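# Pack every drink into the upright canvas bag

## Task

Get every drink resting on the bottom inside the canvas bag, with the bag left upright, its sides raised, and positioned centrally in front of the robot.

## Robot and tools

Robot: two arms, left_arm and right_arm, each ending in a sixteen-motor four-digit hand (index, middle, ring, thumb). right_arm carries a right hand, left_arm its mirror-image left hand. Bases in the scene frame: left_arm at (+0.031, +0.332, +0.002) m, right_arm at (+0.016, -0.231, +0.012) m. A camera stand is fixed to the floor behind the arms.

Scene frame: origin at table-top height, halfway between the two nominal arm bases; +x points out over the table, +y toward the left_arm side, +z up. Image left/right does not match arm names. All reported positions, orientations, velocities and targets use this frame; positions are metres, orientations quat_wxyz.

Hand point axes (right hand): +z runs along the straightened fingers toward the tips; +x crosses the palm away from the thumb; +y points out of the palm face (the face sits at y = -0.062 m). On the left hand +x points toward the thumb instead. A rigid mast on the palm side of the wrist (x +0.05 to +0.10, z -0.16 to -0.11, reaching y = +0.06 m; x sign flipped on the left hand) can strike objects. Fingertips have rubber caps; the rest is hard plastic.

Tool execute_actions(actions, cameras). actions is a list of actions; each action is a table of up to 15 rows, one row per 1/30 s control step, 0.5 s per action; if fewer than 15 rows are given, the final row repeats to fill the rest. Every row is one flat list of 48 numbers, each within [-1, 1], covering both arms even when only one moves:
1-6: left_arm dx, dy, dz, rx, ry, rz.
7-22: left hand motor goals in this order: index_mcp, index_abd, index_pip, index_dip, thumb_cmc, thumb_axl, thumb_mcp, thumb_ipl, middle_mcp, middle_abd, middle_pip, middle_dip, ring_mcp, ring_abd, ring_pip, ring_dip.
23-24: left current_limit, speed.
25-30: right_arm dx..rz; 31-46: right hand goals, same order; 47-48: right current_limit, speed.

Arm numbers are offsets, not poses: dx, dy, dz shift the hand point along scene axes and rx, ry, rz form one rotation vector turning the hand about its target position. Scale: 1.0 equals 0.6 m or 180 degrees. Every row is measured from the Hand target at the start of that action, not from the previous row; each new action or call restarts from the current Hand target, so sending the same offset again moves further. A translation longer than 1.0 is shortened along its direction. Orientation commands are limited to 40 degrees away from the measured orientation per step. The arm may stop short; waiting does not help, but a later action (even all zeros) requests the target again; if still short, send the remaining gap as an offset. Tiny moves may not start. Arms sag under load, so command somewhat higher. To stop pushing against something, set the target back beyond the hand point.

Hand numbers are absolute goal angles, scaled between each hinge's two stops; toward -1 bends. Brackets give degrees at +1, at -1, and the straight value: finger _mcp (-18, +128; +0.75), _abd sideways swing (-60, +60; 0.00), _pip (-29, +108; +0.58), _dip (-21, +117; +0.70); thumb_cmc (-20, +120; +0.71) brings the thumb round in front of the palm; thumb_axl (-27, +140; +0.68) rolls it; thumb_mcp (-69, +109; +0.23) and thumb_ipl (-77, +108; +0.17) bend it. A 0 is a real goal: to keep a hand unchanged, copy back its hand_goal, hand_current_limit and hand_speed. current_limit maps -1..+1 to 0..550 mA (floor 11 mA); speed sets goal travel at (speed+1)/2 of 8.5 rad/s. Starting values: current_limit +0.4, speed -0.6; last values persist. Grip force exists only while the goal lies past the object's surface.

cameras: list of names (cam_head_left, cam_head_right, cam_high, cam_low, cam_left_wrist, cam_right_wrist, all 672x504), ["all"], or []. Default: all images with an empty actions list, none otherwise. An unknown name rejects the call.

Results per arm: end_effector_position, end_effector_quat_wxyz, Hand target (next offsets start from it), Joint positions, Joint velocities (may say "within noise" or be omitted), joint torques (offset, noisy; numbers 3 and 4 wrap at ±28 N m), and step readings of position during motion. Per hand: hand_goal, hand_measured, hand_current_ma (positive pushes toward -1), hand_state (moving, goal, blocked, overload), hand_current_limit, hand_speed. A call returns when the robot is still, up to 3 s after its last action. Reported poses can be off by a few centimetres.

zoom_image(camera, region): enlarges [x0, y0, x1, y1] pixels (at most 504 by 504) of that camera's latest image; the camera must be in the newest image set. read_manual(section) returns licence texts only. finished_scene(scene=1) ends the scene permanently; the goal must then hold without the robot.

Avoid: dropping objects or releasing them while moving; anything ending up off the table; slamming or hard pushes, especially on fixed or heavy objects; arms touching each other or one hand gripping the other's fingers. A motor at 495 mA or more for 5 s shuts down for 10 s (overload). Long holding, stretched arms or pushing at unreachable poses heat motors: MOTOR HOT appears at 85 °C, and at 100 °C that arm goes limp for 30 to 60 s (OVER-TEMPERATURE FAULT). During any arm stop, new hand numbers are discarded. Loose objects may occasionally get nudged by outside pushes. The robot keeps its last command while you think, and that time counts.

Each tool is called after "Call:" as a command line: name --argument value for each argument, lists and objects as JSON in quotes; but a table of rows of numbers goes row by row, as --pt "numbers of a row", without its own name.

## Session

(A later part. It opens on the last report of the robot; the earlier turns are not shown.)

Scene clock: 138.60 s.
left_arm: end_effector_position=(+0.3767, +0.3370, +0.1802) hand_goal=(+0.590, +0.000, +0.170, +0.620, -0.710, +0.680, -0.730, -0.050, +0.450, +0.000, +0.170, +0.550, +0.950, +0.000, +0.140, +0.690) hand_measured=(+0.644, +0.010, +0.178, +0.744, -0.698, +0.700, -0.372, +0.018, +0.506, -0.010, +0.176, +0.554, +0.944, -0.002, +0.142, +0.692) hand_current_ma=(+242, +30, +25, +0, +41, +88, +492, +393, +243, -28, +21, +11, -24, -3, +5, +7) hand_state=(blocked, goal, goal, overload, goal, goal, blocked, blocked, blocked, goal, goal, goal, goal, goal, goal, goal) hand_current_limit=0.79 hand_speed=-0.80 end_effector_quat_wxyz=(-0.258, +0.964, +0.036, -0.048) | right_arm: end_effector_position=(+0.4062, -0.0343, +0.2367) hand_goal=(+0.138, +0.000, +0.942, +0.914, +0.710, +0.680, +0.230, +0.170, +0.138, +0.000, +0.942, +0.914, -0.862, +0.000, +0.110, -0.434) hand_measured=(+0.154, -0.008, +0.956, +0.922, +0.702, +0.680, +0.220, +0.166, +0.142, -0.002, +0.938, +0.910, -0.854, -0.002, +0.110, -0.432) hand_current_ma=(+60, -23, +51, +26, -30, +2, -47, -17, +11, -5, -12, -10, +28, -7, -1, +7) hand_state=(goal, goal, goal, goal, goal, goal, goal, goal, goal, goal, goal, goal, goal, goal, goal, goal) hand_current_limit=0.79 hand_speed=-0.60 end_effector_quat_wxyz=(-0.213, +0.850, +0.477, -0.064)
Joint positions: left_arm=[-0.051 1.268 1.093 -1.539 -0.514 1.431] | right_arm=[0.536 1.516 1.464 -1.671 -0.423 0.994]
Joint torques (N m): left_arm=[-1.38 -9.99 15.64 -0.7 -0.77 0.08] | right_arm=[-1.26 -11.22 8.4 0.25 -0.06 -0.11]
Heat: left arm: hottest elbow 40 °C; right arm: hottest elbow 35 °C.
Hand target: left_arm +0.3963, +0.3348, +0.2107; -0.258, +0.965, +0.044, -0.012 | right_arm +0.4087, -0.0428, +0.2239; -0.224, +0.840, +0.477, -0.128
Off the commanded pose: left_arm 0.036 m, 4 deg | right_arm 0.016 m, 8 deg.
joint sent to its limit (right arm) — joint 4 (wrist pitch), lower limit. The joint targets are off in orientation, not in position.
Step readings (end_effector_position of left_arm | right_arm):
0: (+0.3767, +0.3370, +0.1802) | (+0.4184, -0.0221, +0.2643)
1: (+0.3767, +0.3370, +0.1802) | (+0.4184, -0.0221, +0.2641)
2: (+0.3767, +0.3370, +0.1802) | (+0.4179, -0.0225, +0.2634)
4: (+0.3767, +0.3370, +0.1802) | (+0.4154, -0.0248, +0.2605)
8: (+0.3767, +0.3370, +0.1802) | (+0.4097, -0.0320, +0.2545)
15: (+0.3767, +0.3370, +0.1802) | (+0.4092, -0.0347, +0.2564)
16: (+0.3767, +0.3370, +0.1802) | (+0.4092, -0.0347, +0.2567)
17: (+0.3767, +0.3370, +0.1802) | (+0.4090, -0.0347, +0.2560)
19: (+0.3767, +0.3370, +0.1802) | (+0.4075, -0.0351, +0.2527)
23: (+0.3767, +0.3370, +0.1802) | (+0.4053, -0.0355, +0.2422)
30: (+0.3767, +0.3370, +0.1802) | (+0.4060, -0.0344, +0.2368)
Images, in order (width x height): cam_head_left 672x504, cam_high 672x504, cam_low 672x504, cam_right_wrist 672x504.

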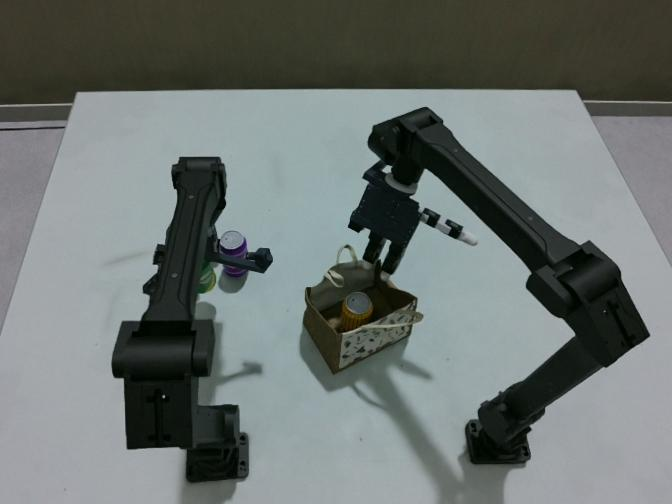

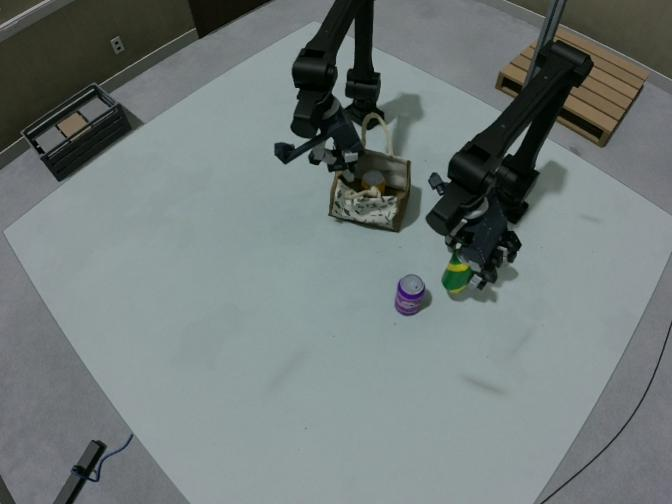

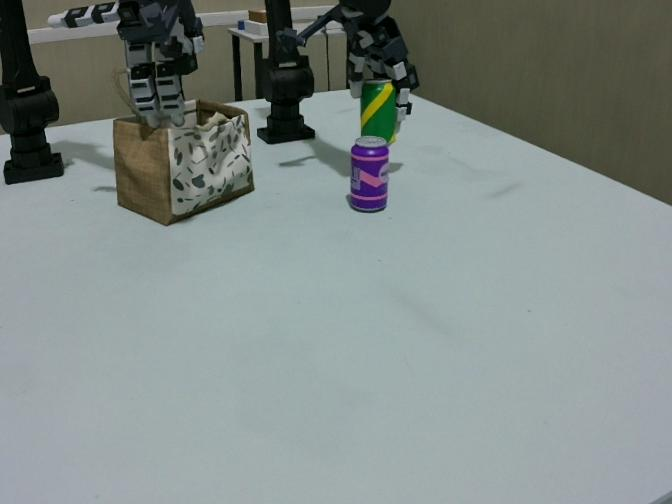

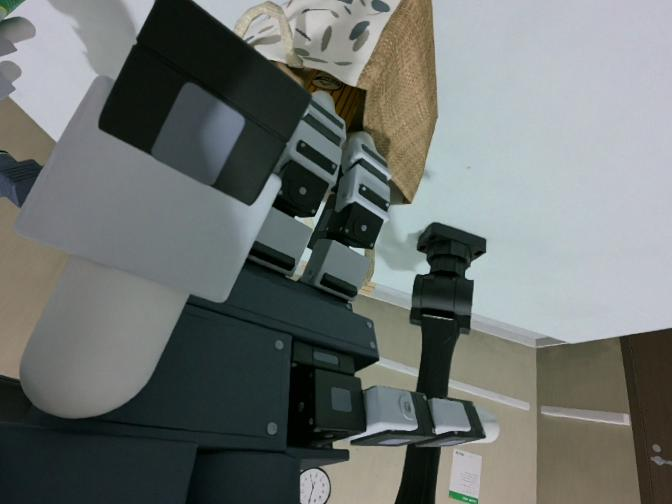

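Call:
execute_actions --actions '[[[0,0,0,0,0,0,0.59,0,0.17,0.62,-0.71,0.68,-0.73,-0.05,0.45,0,0.17,0.55,0.95,0,0.14,0.69,0.79,-0.8, -0.005,0.014,-0.03,0,0,0.0,0.137,0,0.942,0.913,0.71,0.68,0.23,0.17,0.137,0,0.942,0.913,-0.863,0,0.11,-0.435,0.79,-0.6]],[[0,0,0,0,0,0,0.59,0,0.17,0.62,-0.71,0.68,-0.73,-0.05,0.45,0,0.17,0.55,0.95,0,0.14,0.69,0.79,-0.8, 0,0,-0.07,0,0,0.0,0.137,0,0.942,0.913,0.71,0.68,0.23,0.17,0.137,0,0.942,0.913,-0.863,0,0.11,-0.435,0.79,-0.6]]]' --cameras '["cam_head_left","cam_high","cam_low","cam_right_wrist"]'

Call:
zoom_image --camera "cam_head_left" --region '[270, 200, 450, 380]'

Call:
zoom_image --camera "cam_low" --region '[80, 0, 290, 240]'

Call:
zoom_image --camera "cam_high" --region '[300, 100, 450, 250]'

Scene clock: 140.43 s.
left_arm: end_effector_position=(+0.3767, +0.3370, +0.1802) hand_goal=(+0.590, +0.000, +0.170, +0.620, -0.710, +0.680, -0.730, -0.050, +0.450, +0.000, +0.170, +0.550, +0.950, +0.000, +0.140, +0.690) hand_measured=(+0.644, +0.010, +0.178, +0.744, -0.698, +0.700, -0.372, +0.018, +0.506, -0.010, +0.176, +0.554, +0.944, -0.002, +0.142, +0.692) hand_current_ma=(+242, +30, +25, +0, +41, +88, +492, +393, +243, -28, +21, +11, -24, -3, +5, +7) hand_state=(blocked, goal, goal, overload, goal, goal, blocked, blocked, blocked, goal, goal, goal, goal, goal, goal, goal) hand_current_limit=0.79 hand_speed=-0.80 end_effector_quat_wxyz=(-0.258, +0.964, +0.036, -0.048) | right_arm: end_effector_position=(+0.4002, -0.0310, +0.1849) hand_goal=(+0.138, +0.000, +0.942, +0.914, +0.710, +0.680, +0.230, +0.170, +0.138, +0.000, +0.942, +0.914, -0.862, +0.000, +0.110, -0.434) hand_measured=(+0.128, -0.002, +0.936, +0.914, +0.702, +0.680, +0.220, +0.166, +0.172, +0.002, +0.964, +0.914, -0.854, -0.002, +0.110, -0.432) hand_current_ma=(-35, -6, -17, -2, -30, +2, -46, -17, +141, +5, +80, +0, +28, -7, -1, +7) hand_state=(goal, goal, goal, goal, goal, goal, goal, goal, blocked, goal, blocked, goal, goal, goal, goal, goal) hand_current_limit=0.79 hand_speed=-0.60 end_effector_quat_wxyz=(-0.228, +0.840, +0.478, -0.116)
Joint positions: left_arm=[-0.051 1.268 1.093 -1.539 -0.514 1.431] | right_arm=[0.536 1.596 1.412 -1.658 -0.447 0.954]
Joint torques (N m): left_arm=[-1.38 -9.99 15.64 -0.72 -0.77 0.08] | right_arm=[-0.73 -11.63 7.73 1.09 0.19 -0.04]
Heat: left arm: hottest elbow 40 °C; right arm: hottest elbow 34 °C.
Hand target: left_arm +0.3963, +0.3348, +0.2107; -0.258, +0.965, +0.044, -0.012 | right_arm +0.4057, -0.0344, +0.1639; -0.224, +0.840, +0.477, -0.128
Off the commanded pose: left_arm 0.036 m, 4 deg | right_arm 0.022 m, 1 deg.
Step readings (end_effector_position of left_arm | right_arm):
0: (+0.3767, +0.3370, +0.1802) | (+0.4062, -0.0342, +0.2367)
1: (+0.3767, +0.3370, +0.1802) | (+0.4062, -0.0342, +0.2367)
2: (+0.3767, +0.3370, +0.1802) | (+0.4061, -0.0340, +0.2364)
4: (+0.3767, +0.3370, +0.1802) | (+0.4059, -0.0331, +0.2345)
8: (+0.3767, +0.3370, +0.1802) | (+0.4059, -0.0320, +0.2261)
15: (+0.3767, +0.3370, +0.1802) | (+0.4054, -0.0329, +0.2135)
16: (+0.3767, +0.3370, +0.1802) | (+0.4053, -0.0329, +0.2128)
17: (+0.3767, +0.3370, +0.1802) | (+0.4049, -0.0330, +0.2113)
19: (+0.3767, +0.3370, +0.1802) | (+0.4033, -0.0330, +0.2059)
23: (+0.3767, +0.3370, +0.1802) | (+0.4002, -0.0322, +0.1918)
30: (+0.3767, +0.3370, +0.1802) | (+0.4002, -0.0311, +0.1849)
Images, in order (width x height): cam_head_left 672x504, cam_high 672x504, cam_low 672x504, cam_right_wrist 672x504.

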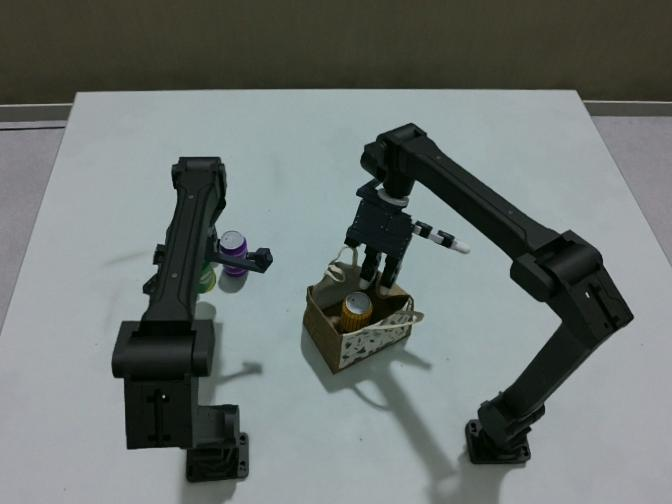

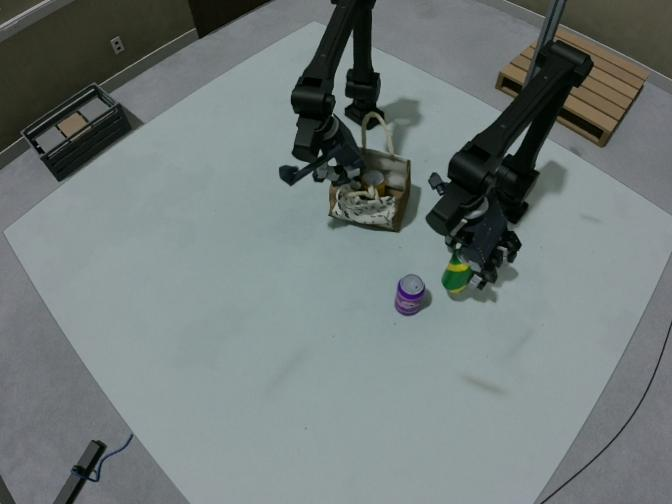

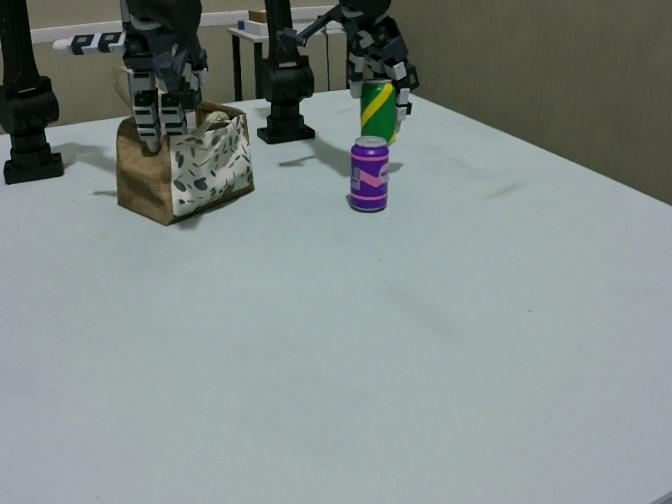

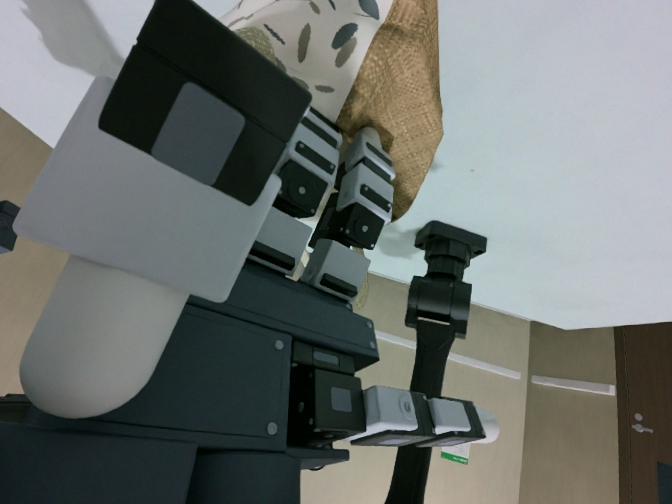

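Scaled by 2.800.

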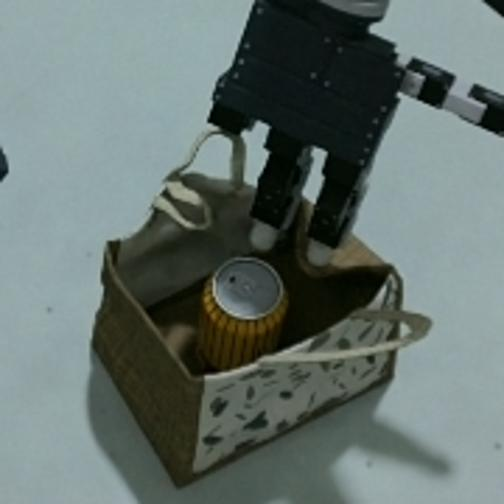

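Scaled by 2.100.

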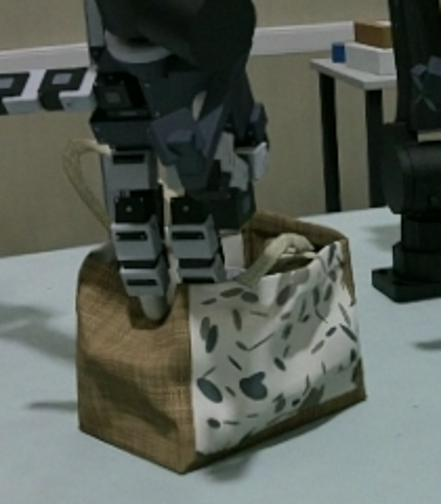

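Scaled by 3.360.

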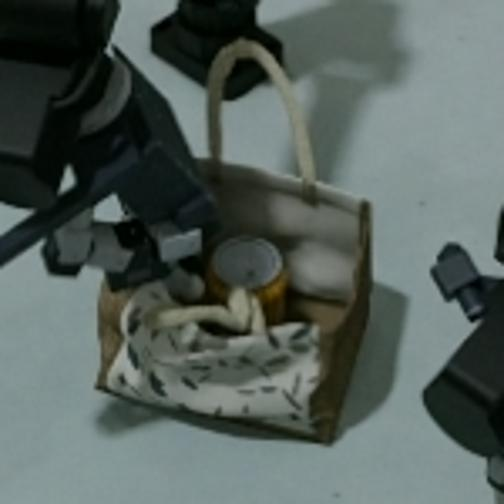

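Call:
execute_actions --actions '[[[0,0,0,0,0,0,0.59,0,0.17,0.62,-0.71,0.68,-0.73,-0.05,0.45,0,0.17,0.55,0.95,0,0.14,0.69,0.79,-0.8, 0.01,0,0.1,0,0,0.0,0.137,0,0.942,0.913,0.71,0.68,0.23,0.17,0.137,0,0.942,0.913,-0.863,0,0.11,-0.435,0.79,-0.6]],[[0,0,0,0,0,0,0.59,0,0.17,0.62,-0.71,0.68,-0.73,-0.05,0.45,0,0.17,0.55,0.95,0,0.14,0.69,0.79,-0.8, 0.0,0,0.12,0,0,0.0,0.137,0,0.942,0.913,0.71,0.68,0.23,0.17,0.137,0,0.942,0.913,-0.863,0,0.11,-0.435,0.79,-0.6]]]' --cameras '["cam_head_left","cam_high","cam_low"]'

Call:
zoom_image --camera "cam_head_left" --region '[270, 200, 450, 380]'

Call:
zoom_image --camera "cam_low" --region '[80, 0, 290, 240]'

Call:
zoom_image --camera "cam_high" --region '[300, 100, 450, 250]'

Scene clock: 142.90 s.
left_arm: end_effector_position=(+0.3767, +0.3370, +0.1802) hand_goal=(+0.590, +0.000, +0.170, +0.620, -0.710, +0.680, -0.730, -0.050, +0.450, +0.000, +0.170, +0.550, +0.950, +0.000, +0.140, +0.690) hand_measured=(+0.644, +0.010, +0.178, +0.744, -0.698, +0.700, -0.372, +0.018, +0.506, -0.010, +0.176, +0.554, +0.944, -0.002, +0.142, +0.692) hand_current_ma=(+242, +30, +25, +0, +41, +88, +492, +393, +243, -28, +21, +11, -24, -3, +5, +7) hand_state=(blocked, goal, goal, overload, goal, goal, blocked, blocked, blocked, goal, goal, goal, goal, goal, goal, goal) hand_current_limit=0.79 hand_speed=-0.80 end_effector_quat_wxyz=(-0.258, +0.964, +0.036, -0.048) | right_arm: end_effector_position=(+0.4045, -0.0411, +0.2841) hand_goal=(+0.138, +0.000, +0.942, +0.914, +0.710, +0.680, +0.230, +0.170, +0.138, +0.000, +0.942, +0.914, -0.862, +0.000, +0.110, -0.434) hand_measured=(+0.138, -0.002, +0.938, +0.914, +0.702, +0.680, +0.220, +0.166, +0.142, +0.000, +0.944, +0.914, -0.854, -0.002, +0.110, -0.432) hand_current_ma=(-3, -6, -12, -2, -28, +2, -45, -17, +15, +0, +6, +0, +30, -6, -1, +7) hand_state=(goal, goal, goal, goal, goal, goal, goal, goal, goal, goal, goal, goal, goal, goal, goal, goal) hand_current_limit=0.79 hand_speed=-0.60 end_effector_quat_wxyz=(-0.200, +0.863, +0.464, -0.013)
Joint positions: left_arm=[-0.051 1.268 1.093 -1.539 -0.514 1.431] | right_arm=[0.536 1.436 1.501 -1.67 -0.403 1.057]
Joint torques (N m): left_arm=[-1.32 -9.99 15.64 -0.72 -0.77 0.08] | right_arm=[0.79 -10.87 13.3 0.38 -0.16 0.14]
Heat: left arm: hottest elbow 40 °C; right arm: hottest elbow 34 °C.
Hand target: left_arm +0.3963, +0.3348, +0.2107; -0.258, +0.965, +0.044, -0.012 | right_arm +0.4117, -0.0345, +0.2959; -0.224, +0.840, +0.477, -0.128
Off the commanded pose: left_arm 0.036 m, 4 deg | right_arm 0.015 m, 14 deg.
joint sent to its limit (right arm) — joint 4 (wrist pitch), lower limit. The joint targets are off in orientation, not in position.
Step readings (end_effector_position of left_arm | right_arm):
0: (+0.3767, +0.3370, +0.1802) | (+0.4002, -0.0310, +0.1849)
1: (+0.3767, +0.3370, +0.1802) | (+0.4002, -0.0310, +0.1849)
2: (+0.3767, +0.3370, +0.1802) | (+0.4003, -0.0313, +0.1852)
4: (+0.3767, +0.3370, +0.1802) | (+0.3997, -0.0327, +0.1871)
8: (+0.3767, +0.3370, +0.1802) | (+0.3985, -0.0364, +0.1964)
15: (+0.3767, +0.3370, +0.1802) | (+0.3993, -0.0373, +0.2035)
16: (+0.3767, +0.3370, +0.1802) | (+0.3992, -0.0375, +0.2037)
17: (+0.3767, +0.3370, +0.1802) | (+0.3994, -0.0384, +0.2052)
19: (+0.3767, +0.3370, +0.1802) | (+0.3993, -0.0405, +0.2122)
23: (+0.3767, +0.3370, +0.1802) | (+0.3999, -0.0425, +0.2458)
30: (+0.3767, +0.3370, +0.1802) | (+0.4036, -0.0414, +0.2887)
Images, in order (width x height): cam_head_left 672x504, cam_high 672x504, cam_low 672x504.

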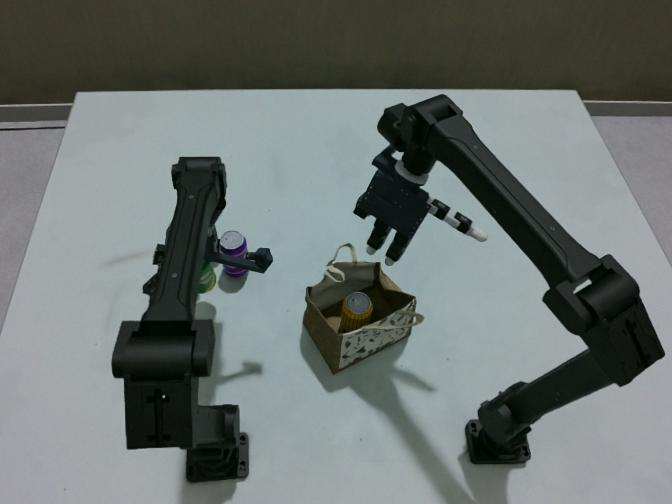

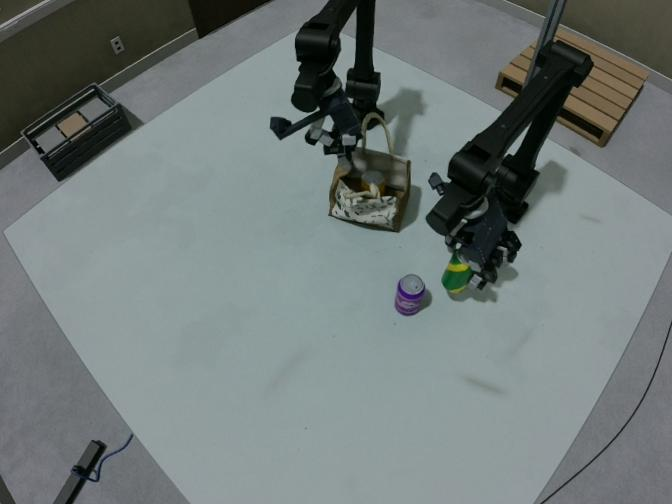

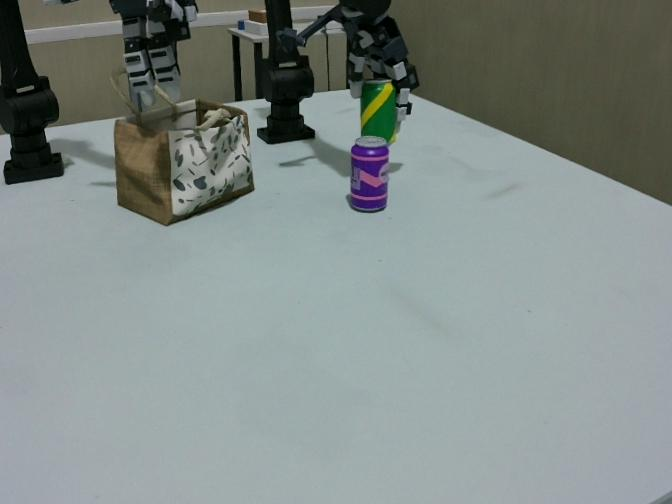

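Scaled by 2.800.

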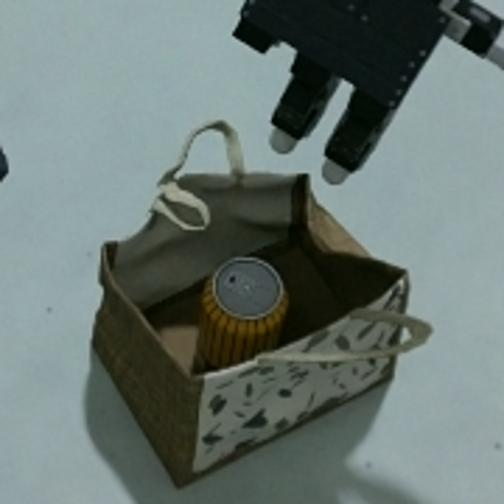

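Scaled by 2.100.

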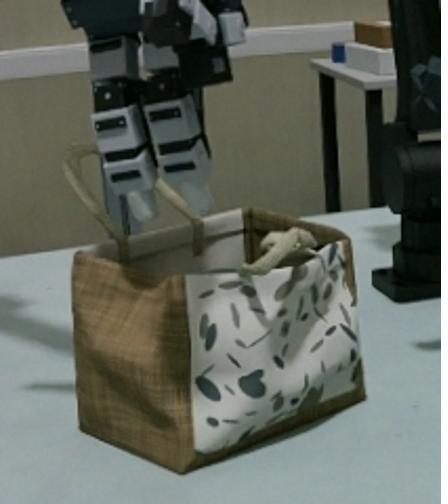

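Scaled by 3.360.

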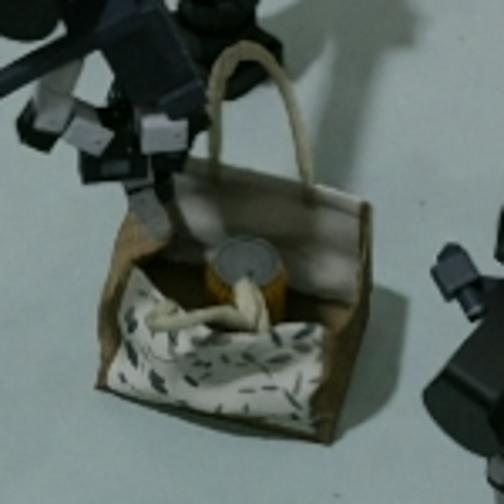

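Call:
execute_actions --actions '[[[0,0,0,0,0,0,0.59,0,0.17,0.62,-0.71,0.68,-0.73,-0.05,0.45,0,0.17,0.55,0.95,0,0.14,0.69,0.79,-0.8, -0.043,-0.024,0.0,0,0,-0.097,0.137,0,0.942,0.913,0.71,0.68,0.23,0.17,0.137,0,0.942,0.913,-0.863,0,0.11,-0.435,0.79,-0.6]],[[0,0,0,0,0,0,0.59,0,0.17,0.62,-0.71,0.68,-0.73,-0.05,0.45,0,0.17,0.55,0.95,0,0.14,0.69,0.79,-0.8, -0.044,-0.024,-0.03,0,0,-0.097,0.137,0,0.942,0.913,0.71,0.68,0.23,0.17,0.137,0,0.942,0.913,-0.863,0,0.11,-0.435,0.79,-0.6]]]' --cameras '["cam_head_left","cam_high","cam_low"]'

Call:
zoom_image --camera "cam_head_left" --region '[270, 200, 450, 380]'

Call:
zoom_image --camera "cam_low" --region '[80, 0, 290, 240]'

Call:
zoom_image --camera "cam_high" --region '[300, 100, 450, 250]'

Scene clock: 145.00 s.
left_arm: end_effector_position=(+0.3767, +0.3370, +0.1802) hand_goal=(+0.590, +0.000, +0.170, +0.620, -0.710, +0.680, -0.730, -0.050, +0.450, +0.000, +0.170, +0.550, +0.950, +0.000, +0.140, +0.690) hand_measured=(+0.644, +0.010, +0.178, +0.744, -0.698, +0.700, -0.372, +0.018, +0.506, -0.010, +0.176, +0.554, +0.944, -0.002, +0.142, +0.692) hand_current_ma=(+242, +30, +25, +0, +41, +88, +492, +393, +243, -28, +21, +11, -24, -3, +5, +7) hand_state=(blocked, goal, goal, overload, goal, goal, blocked, blocked, blocked, goal, goal, goal, goal, goal, goal, goal) hand_current_limit=0.79 hand_speed=-0.80 end_effector_quat_wxyz=(-0.258, +0.964, +0.036, -0.048) | right_arm: end_effector_position=(+0.3596, -0.0576, +0.2766) hand_goal=(+0.138, +0.000, +0.942, +0.914, +0.710, +0.680, +0.230, +0.170, +0.138, +0.000, +0.942, +0.914, -0.862, +0.000, +0.110, -0.434) hand_measured=(+0.138, -0.002, +0.938, +0.914, +0.702, +0.680, +0.220, +0.166, +0.140, +0.000, +0.944, +0.914, -0.854, -0.002, +0.110, -0.432) hand_current_ma=(-3, -6, -12, -2, -28, +2, -45, -17, +8, +0, +5, +0, +30, -6, -1, +7) hand_state=(goal, goal, goal, goal, goal, goal, goal, goal, goal, goal, goal, goal, goal, goal, goal, goal) hand_current_limit=0.79 hand_speed=-0.60 end_effector_quat_wxyz=(-0.251, +0.942, +0.214, -0.062)
Joint positions: left_arm=[-0.051 1.268 1.093 -1.539 -0.514 1.431] | right_arm=[0.492 1.411 1.453 -1.629 -0.523 1.555]
Joint torques (N m): left_arm=[-1.32 -9.99 15.64 -0.69 -0.77 0.08] | right_arm=[-1.44 -12.63 9.06 0.9 -0.41 0.19]
Heat: left arm: hottest elbow 40 °C; right arm: hottest elbow 34 °C.
Hand target: left_arm +0.3963, +0.3348, +0.2107; -0.258, +0.965, +0.044, -0.012 | right_arm +0.3595, -0.0632, +0.2779; -0.252, +0.944, +0.203, -0.055
Off the commanded pose: left_arm 0.036 m, 4 deg | right_arm 0.006 m, 1 deg.
Step readings (end_effector_position of left_arm | right_arm):
0: (+0.3767, +0.3370, +0.1802) | (+0.4045, -0.0411, +0.2841)
1: (+0.3767, +0.3370, +0.1802) | (+0.4041, -0.0411, +0.2841)
2: (+0.3767, +0.3370, +0.1802) | (+0.4022, -0.0403, +0.2839)
4: (+0.3767, +0.3370, +0.1802) | (+0.3964, -0.0383, +0.2835)
8: (+0.3767, +0.3370, +0.1802) | (+0.3882, -0.0390, +0.2833)
15: (+0.3767, +0.3370, +0.1802) | (+0.3825, -0.0422, +0.2833)
16: (+0.3767, +0.3370, +0.1802) | (+0.3819, -0.0424, +0.2833)
17: (+0.3767, +0.3370, +0.1802) | (+0.3799, -0.0422, +0.2834)
19: (+0.3767, +0.3370, +0.1802) | (+0.3753, -0.0425, +0.2827)
23: (+0.3767, +0.3370, +0.1802) | (+0.3671, -0.0513, +0.2785)
30: (+0.3767, +0.3370, +0.1802) | (+0.3614, -0.0573, +0.2760)
Images, in order (width x height): cam_head_left 672x504, cam_high 672x504, cam_low 672x504.

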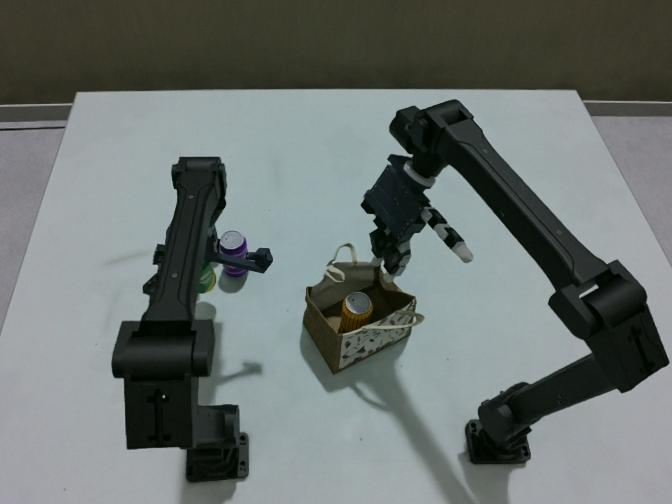

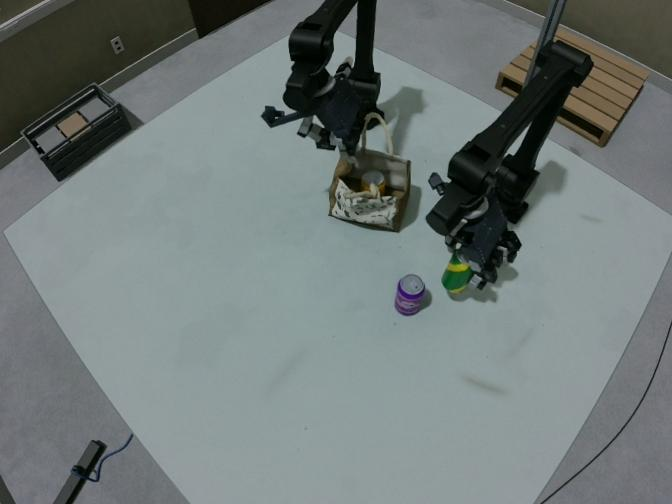

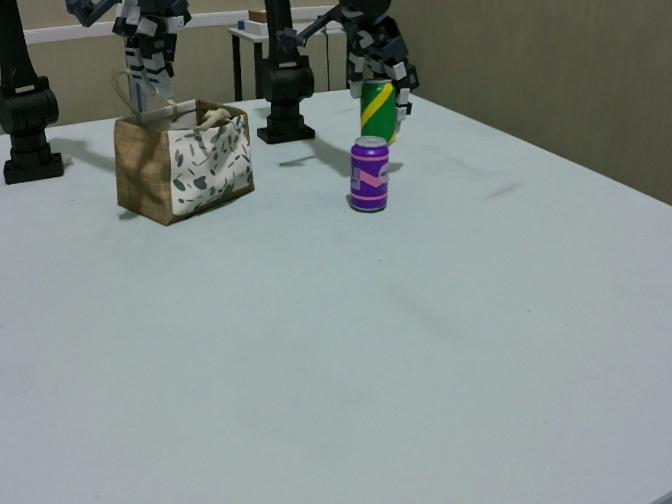

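Scaled by 2.800.

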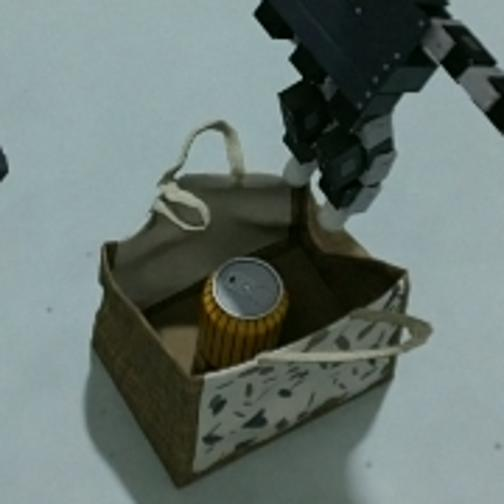

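Scaled by 2.100.

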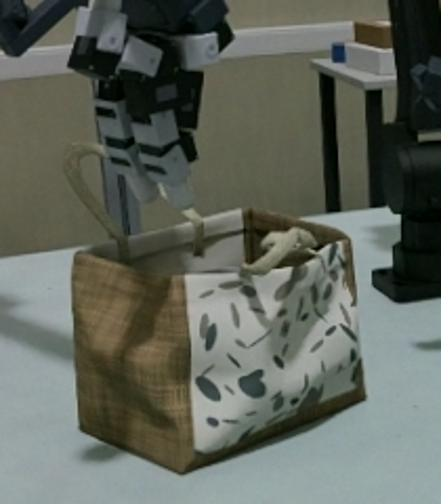

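Scaled by 3.360.

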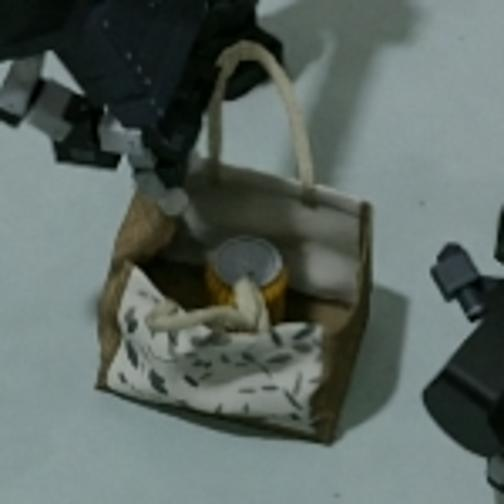

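Call:
execute_actions --actions '[[[0,0,0,0,0,0,0.59,0,0.17,0.62,-0.71,0.68,-0.73,-0.05,0.45,0,0.17,0.55,0.95,0,0.14,0.69,0.79,-0.8, -0.018,-0.008,-0.03,0,0,0,0.137,0,0.942,0.913,0.71,0.68,0.23,0.17,0.137,0,0.942,0.913,-0.863,0,0.11,-0.435,0.79,-0.6]],[[0,0,0,0,0,0,0.59,0,0.17,0.62,-0.71,0.68,-0.73,-0.05,0.45,0,0.17,0.55,0.95,0,0.14,0.69,0.79,-0.8, 0,0,-0.06,0,0,0,0.137,0,0.942,0.913,0.71,0.68,0.23,0.17,0.137,0,0.942,0.913,-0.863,0,0.11,-0.435,0.79,-0.6]]]' --cameras '["cam_head_left","cam_high","cam_low"]'

Call:
zoom_image --camera "cam_head_left" --region '[270, 200, 450, 380]'

Call:
zoom_image --camera "cam_low" --region '[80, 0, 290, 240]'

Call:
zoom_image --camera "cam_high" --region '[300, 100, 450, 250]'

Scene clock: 147.20 s.
left_arm: end_effector_position=(+0.3767, +0.3370, +0.1802) hand_goal=(+0.590, +0.000, +0.170, +0.620, -0.710, +0.680, -0.730, -0.050, +0.450, +0.000, +0.170, +0.550, +0.950, +0.000, +0.140, +0.690) hand_measured=(+0.644, +0.010, +0.178, +0.744, -0.698, +0.700, -0.372, +0.018, +0.506, -0.010, +0.176, +0.554, +0.944, -0.002, +0.142, +0.692) hand_current_ma=(+242, +30, +25, +0, +41, +88, +492, +393, +243, -28, +21, +11, -24, -3, +5, +7) hand_state=(blocked, goal, goal, overload, goal, goal, blocked, blocked, blocked, goal, goal, goal, goal, goal, goal, goal) hand_current_limit=0.79 hand_speed=-0.80 end_effector_quat_wxyz=(-0.258, +0.964, +0.036, -0.048) | right_arm: end_effector_position=(+0.3465, -0.0637, +0.2264) hand_goal=(+0.138, +0.000, +0.942, +0.914, +0.710, +0.680, +0.230, +0.170, +0.138, +0.000, +0.942, +0.914, -0.862, +0.000, +0.110, -0.434) hand_measured=(+0.138, -0.002, +0.938, +0.914, +0.702, +0.680, +0.220, +0.166, +0.140, +0.000, +0.944, +0.914, -0.854, -0.002, +0.110, -0.432) hand_current_ma=(-3, -6, -12, -2, -28, +2, -42, -16, +8, +0, +5, +0, +30, -6, -1, +7) hand_state=(goal, goal, goal, goal, goal, goal, goal, goal, goal, goal, goal, goal, goal, goal, goal, goal) hand_current_limit=0.79 hand_speed=-0.60 end_effector_quat_wxyz=(-0.252, +0.942, +0.214, -0.057)
Joint positions: left_arm=[-0.051 1.268 1.093 -1.539 -0.514 1.431] | right_arm=[0.492 1.37 1.281 -1.487 -0.523 1.557]
Joint torques (N m): left_arm=[-1.38 -9.99 15.62 -0.7 -0.77 0.08] | right_arm=[-0.97 -11.22 9.4 0.84 -0.37 0.21]
Heat: left arm: hottest elbow 40 °C; right arm: hottest elbow 34 °C.
Hand target: left_arm +0.3963, +0.3348, +0.2107; -0.258, +0.965, +0.044, -0.012 | right_arm +0.3487, -0.0680, +0.2240; -0.252, +0.944, +0.203, -0.055
Off the commanded pose: left_arm 0.036 m, 4 deg | right_arm 0.005 m, 1 deg.
Step readings (end_effector_position of left_arm | right_arm):
0: (+0.3767, +0.3370, +0.1802) | (+0.3595, -0.0577, +0.2766)
1: (+0.3767, +0.3370, +0.1802) | (+0.3594, -0.0577, +0.2762)
2: (+0.3767, +0.3370, +0.1802) | (+0.3592, -0.0578, +0.2749)
4: (+0.3767, +0.3370, +0.1802) | (+0.3562, -0.0592, +0.2694)
8: (+0.3767, +0.3370, +0.1802) | (+0.3480, -0.0630, +0.2601)
15: (+0.3767, +0.3370, +0.1802) | (+0.3487, -0.0627, +0.2582)
16: (+0.3767, +0.3370, +0.1802) | (+0.3487, -0.0626, +0.2576)
17: (+0.3767, +0.3370, +0.1802) | (+0.3494, -0.0623, +0.2560)
19: (+0.3767, +0.3370, +0.1802) | (+0.3494, -0.0623, +0.2481)
23: (+0.3767, +0.3370, +0.1802) | (+0.3448, -0.0644, +0.2306)
30: (+0.3767, +0.3370, +0.1802) | (+0.3461, -0.0639, +0.2264)
Images, in order (width x height): cam_head_left 672x504, cam_high 672x504, cam_low 672x504.

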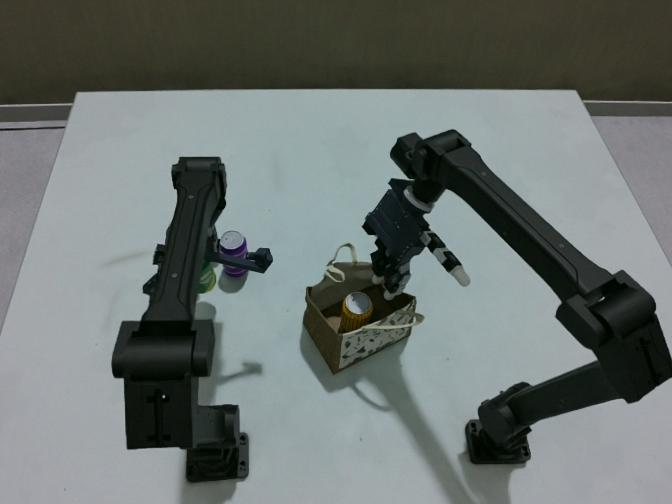

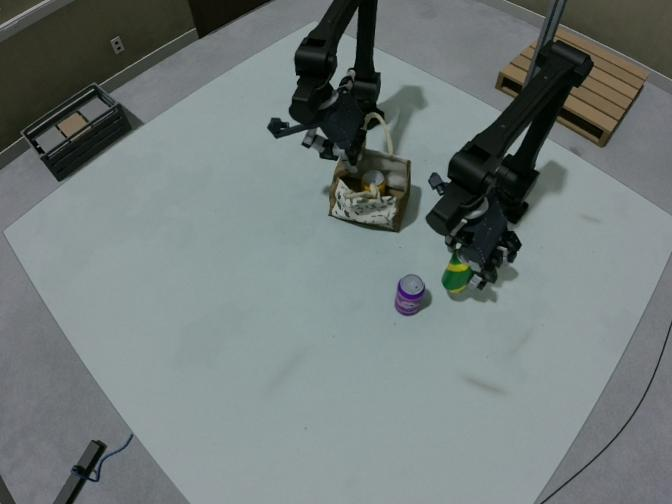

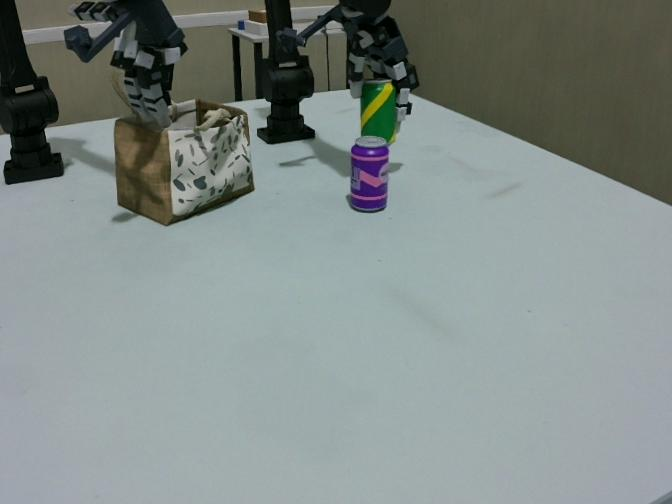

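Scaled by 2.800.

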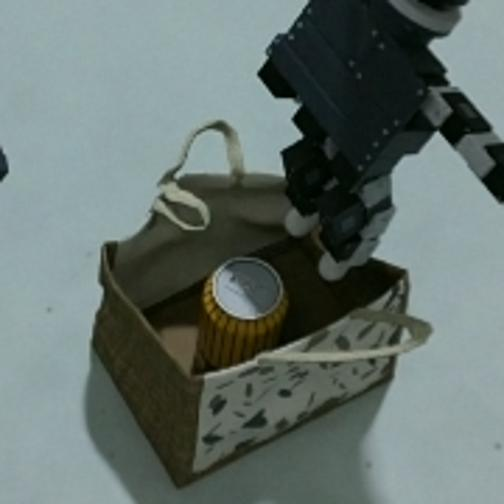

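Scaled by 2.100.

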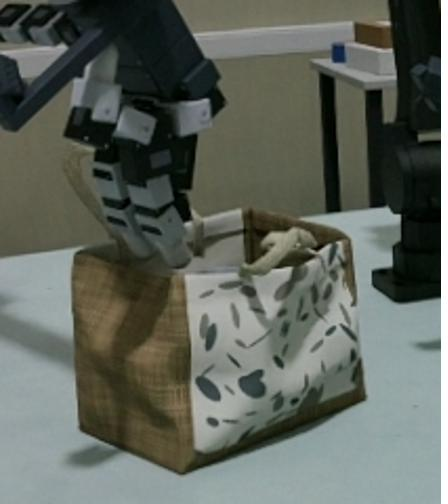

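Scaled by 3.360.

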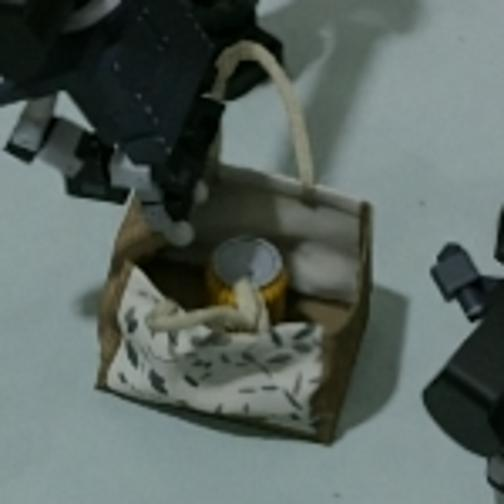

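Call:
execute_actions --actions '[[[0,0,0,0,0,0,0.59,0,0.17,0.62,-0.71,0.68,-0.73,-0.05,0.45,0,0.17,0.55,0.95,0,0.14,0.69,0.79,-0.8, 0.008,0,-0.08,0,0,0,0.137,0,0.942,0.913,0.71,0.68,0.23,0.17,0.137,0,0.942,0.913,-0.863,0,0.11,-0.435,0.79,-0.6]],[[0,0,0,0,0,0,0.59,0,0.17,0.62,-0.71,0.68,-0.73,-0.05,0.45,0,0.17,0.55,0.95,0,0.14,0.69,0.79,-0.8, 0.005,0,-0.08,0,0,0,0.137,0,0.942,0.913,0.71,0.68,0.23,0.17,0.137,0,0.942,0.913,-0.863,0,0.11,-0.435,0.79,-0.6]]]' --cameras '["cam_head_left","cam_high","cam_low"]'

Call:
zoom_image --camera "cam_head_left" --region '[270, 200, 450, 380]'

Call:
zoom_image --camera "cam_low" --region '[80, 0, 290, 240]'

Call:
zoom_image --camera "cam_high" --region '[300, 100, 450, 250]'

Scene clock: 148.93 s.
left_arm: end_effector_position=(+0.3767, +0.3370, +0.1802) hand_goal=(+0.590, +0.000, +0.170, +0.620, -0.710, +0.680, -0.730, -0.050, +0.450, +0.000, +0.170, +0.550, +0.950, +0.000, +0.140, +0.690) hand_measured=(+0.644, +0.010, +0.178, +0.744, -0.698, +0.700, -0.372, +0.018, +0.506, -0.010, +0.176, +0.554, +0.944, -0.002, +0.142, +0.692) hand_current_ma=(+242, +30, +25, +0, +41, +88, +492, +393, +243, -28, +21, +11, -24, -3, +5, +7) hand_state=(blocked, goal, goal, overload, goal, goal, blocked, blocked, blocked, goal, goal, goal, goal, goal, goal, goal) hand_current_limit=0.79 hand_speed=-0.80 end_effector_quat_wxyz=(-0.258, +0.964, +0.036, -0.048) | right_arm: end_effector_position=(+0.3488, -0.0591, +0.1445) hand_goal=(+0.138, +0.000, +0.942, +0.914, +0.710, +0.680, +0.230, +0.170, +0.138, +0.000, +0.942, +0.914, -0.862, +0.000, +0.110, -0.434) hand_measured=(+0.142, -0.002, +0.944, +0.914, +0.702, +0.680, +0.222, +0.166, +0.160, +0.014, +0.954, +0.914, -0.854, -0.002, +0.110, -0.432) hand_current_ma=(+10, -6, +6, -1, -27, +2, -39, -15, +90, +42, +43, -1, +30, -6, -1, +7) hand_state=(goal, goal, goal, goal, goal, goal, goal, goal, blocked, goal, goal, goal, goal, goal, goal, goal) hand_current_limit=0.79 hand_speed=-0.60 end_effector_quat_wxyz=(-0.261, +0.940, +0.212, -0.052)
Joint positions: left_arm=[-0.051 1.268 1.093 -1.539 -0.514 1.431] | right_arm=[0.492 1.414 1.106 -1.253 -0.539 1.564]
Joint torques (N m): left_arm=[-1.32 -9.99 15.62 -0.7 -0.77 0.08] | right_arm=[-1.32 -8.88 8.28 1.37 0.29 0.06]
Heat: left arm: hottest elbow 40 °C; right arm: hottest elbow 34 °C.
Hand target: left_arm +0.3963, +0.3348, +0.2107; -0.258, +0.965, +0.044, -0.012 | right_arm +0.3564, -0.0680, +0.1279; -0.252, +0.944, +0.203, -0.055
Off the commanded pose: left_arm 0.036 m, 4 deg | right_arm 0.020 m, 2 deg.
Step readings (end_effector_position of left_arm | right_arm):
0: (+0.3767, +0.3370, +0.1802) | (+0.3465, -0.0637, +0.2264)
1: (+0.3767, +0.3370, +0.1802) | (+0.3466, -0.0636, +0.2259)
2: (+0.3767, +0.3370, +0.1802) | (+0.3479, -0.0632, +0.2232)
4: (+0.3767, +0.3370, +0.1802) | (+0.3500, -0.0622, +0.2141)
8: (+0.3767, +0.3370, +0.1802) | (+0.3464, -0.0631, +0.1914)
15: (+0.3767, +0.3370, +0.1802) | (+0.3484, -0.0620, +0.1838)
16: (+0.3767, +0.3370, +0.1802) | (+0.3486, -0.0619, +0.1833)
17: (+0.3767, +0.3370, +0.1802) | (+0.3497, -0.0612, +0.1808)
19: (+0.3767, +0.3370, +0.1802) | (+0.3511, -0.0601, +0.1720)
23: (+0.3767, +0.3370, +0.1802) | (+0.3454, -0.0603, +0.1515)
30: (+0.3767, +0.3370, +0.1802) | (+0.3477, -0.0592, +0.1456)
Images, in order (width x height): cam_head_left 672x504, cam_high 672x504, cam_low 672x504.

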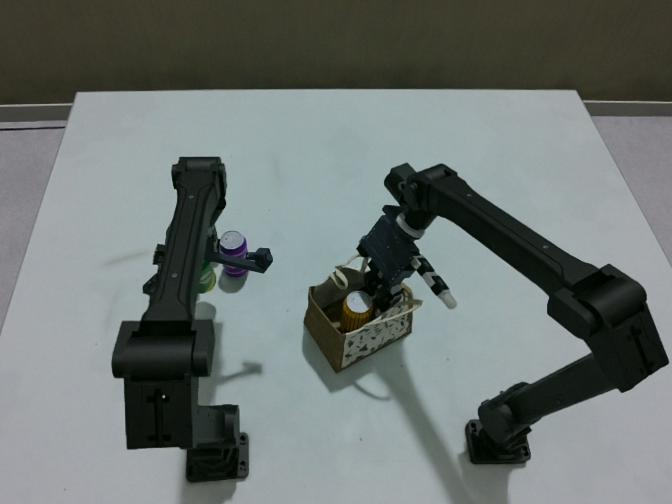

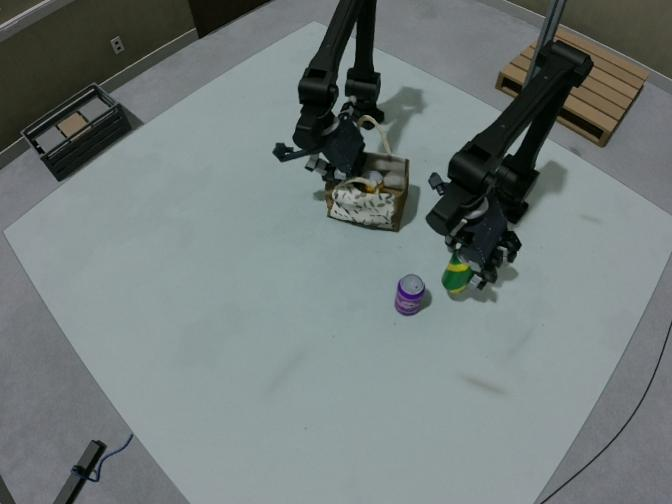

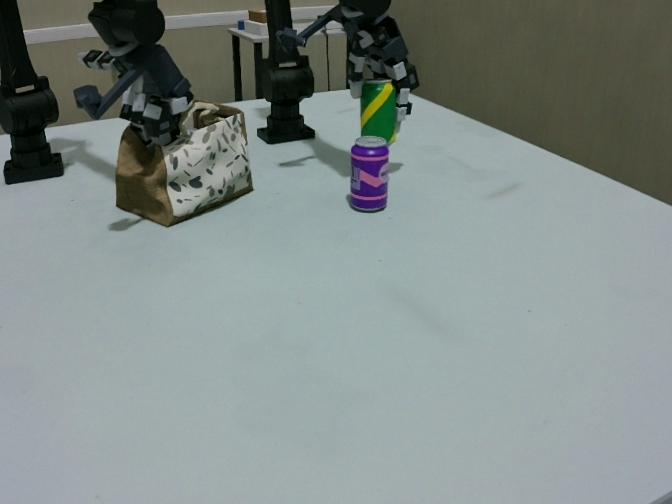

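Scaled by 2.800.

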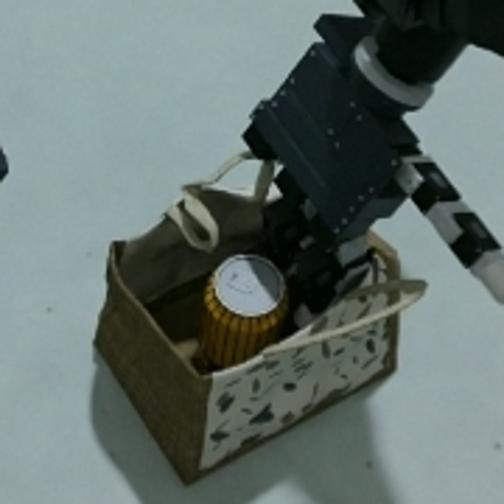

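Scaled by 2.100.

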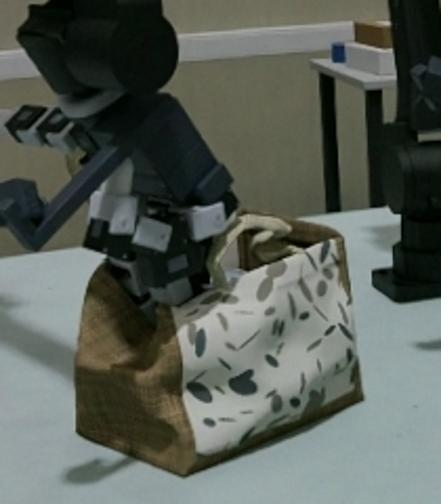

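Scaled by 3.360.

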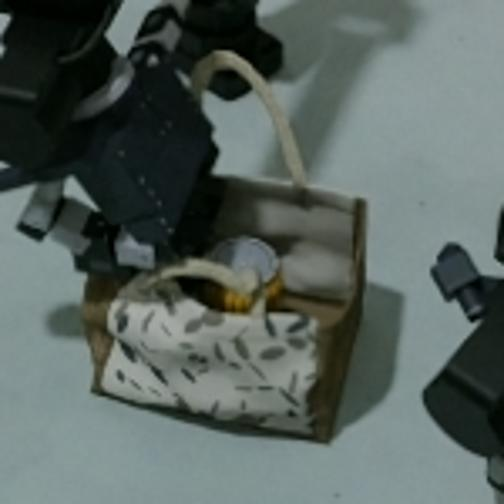

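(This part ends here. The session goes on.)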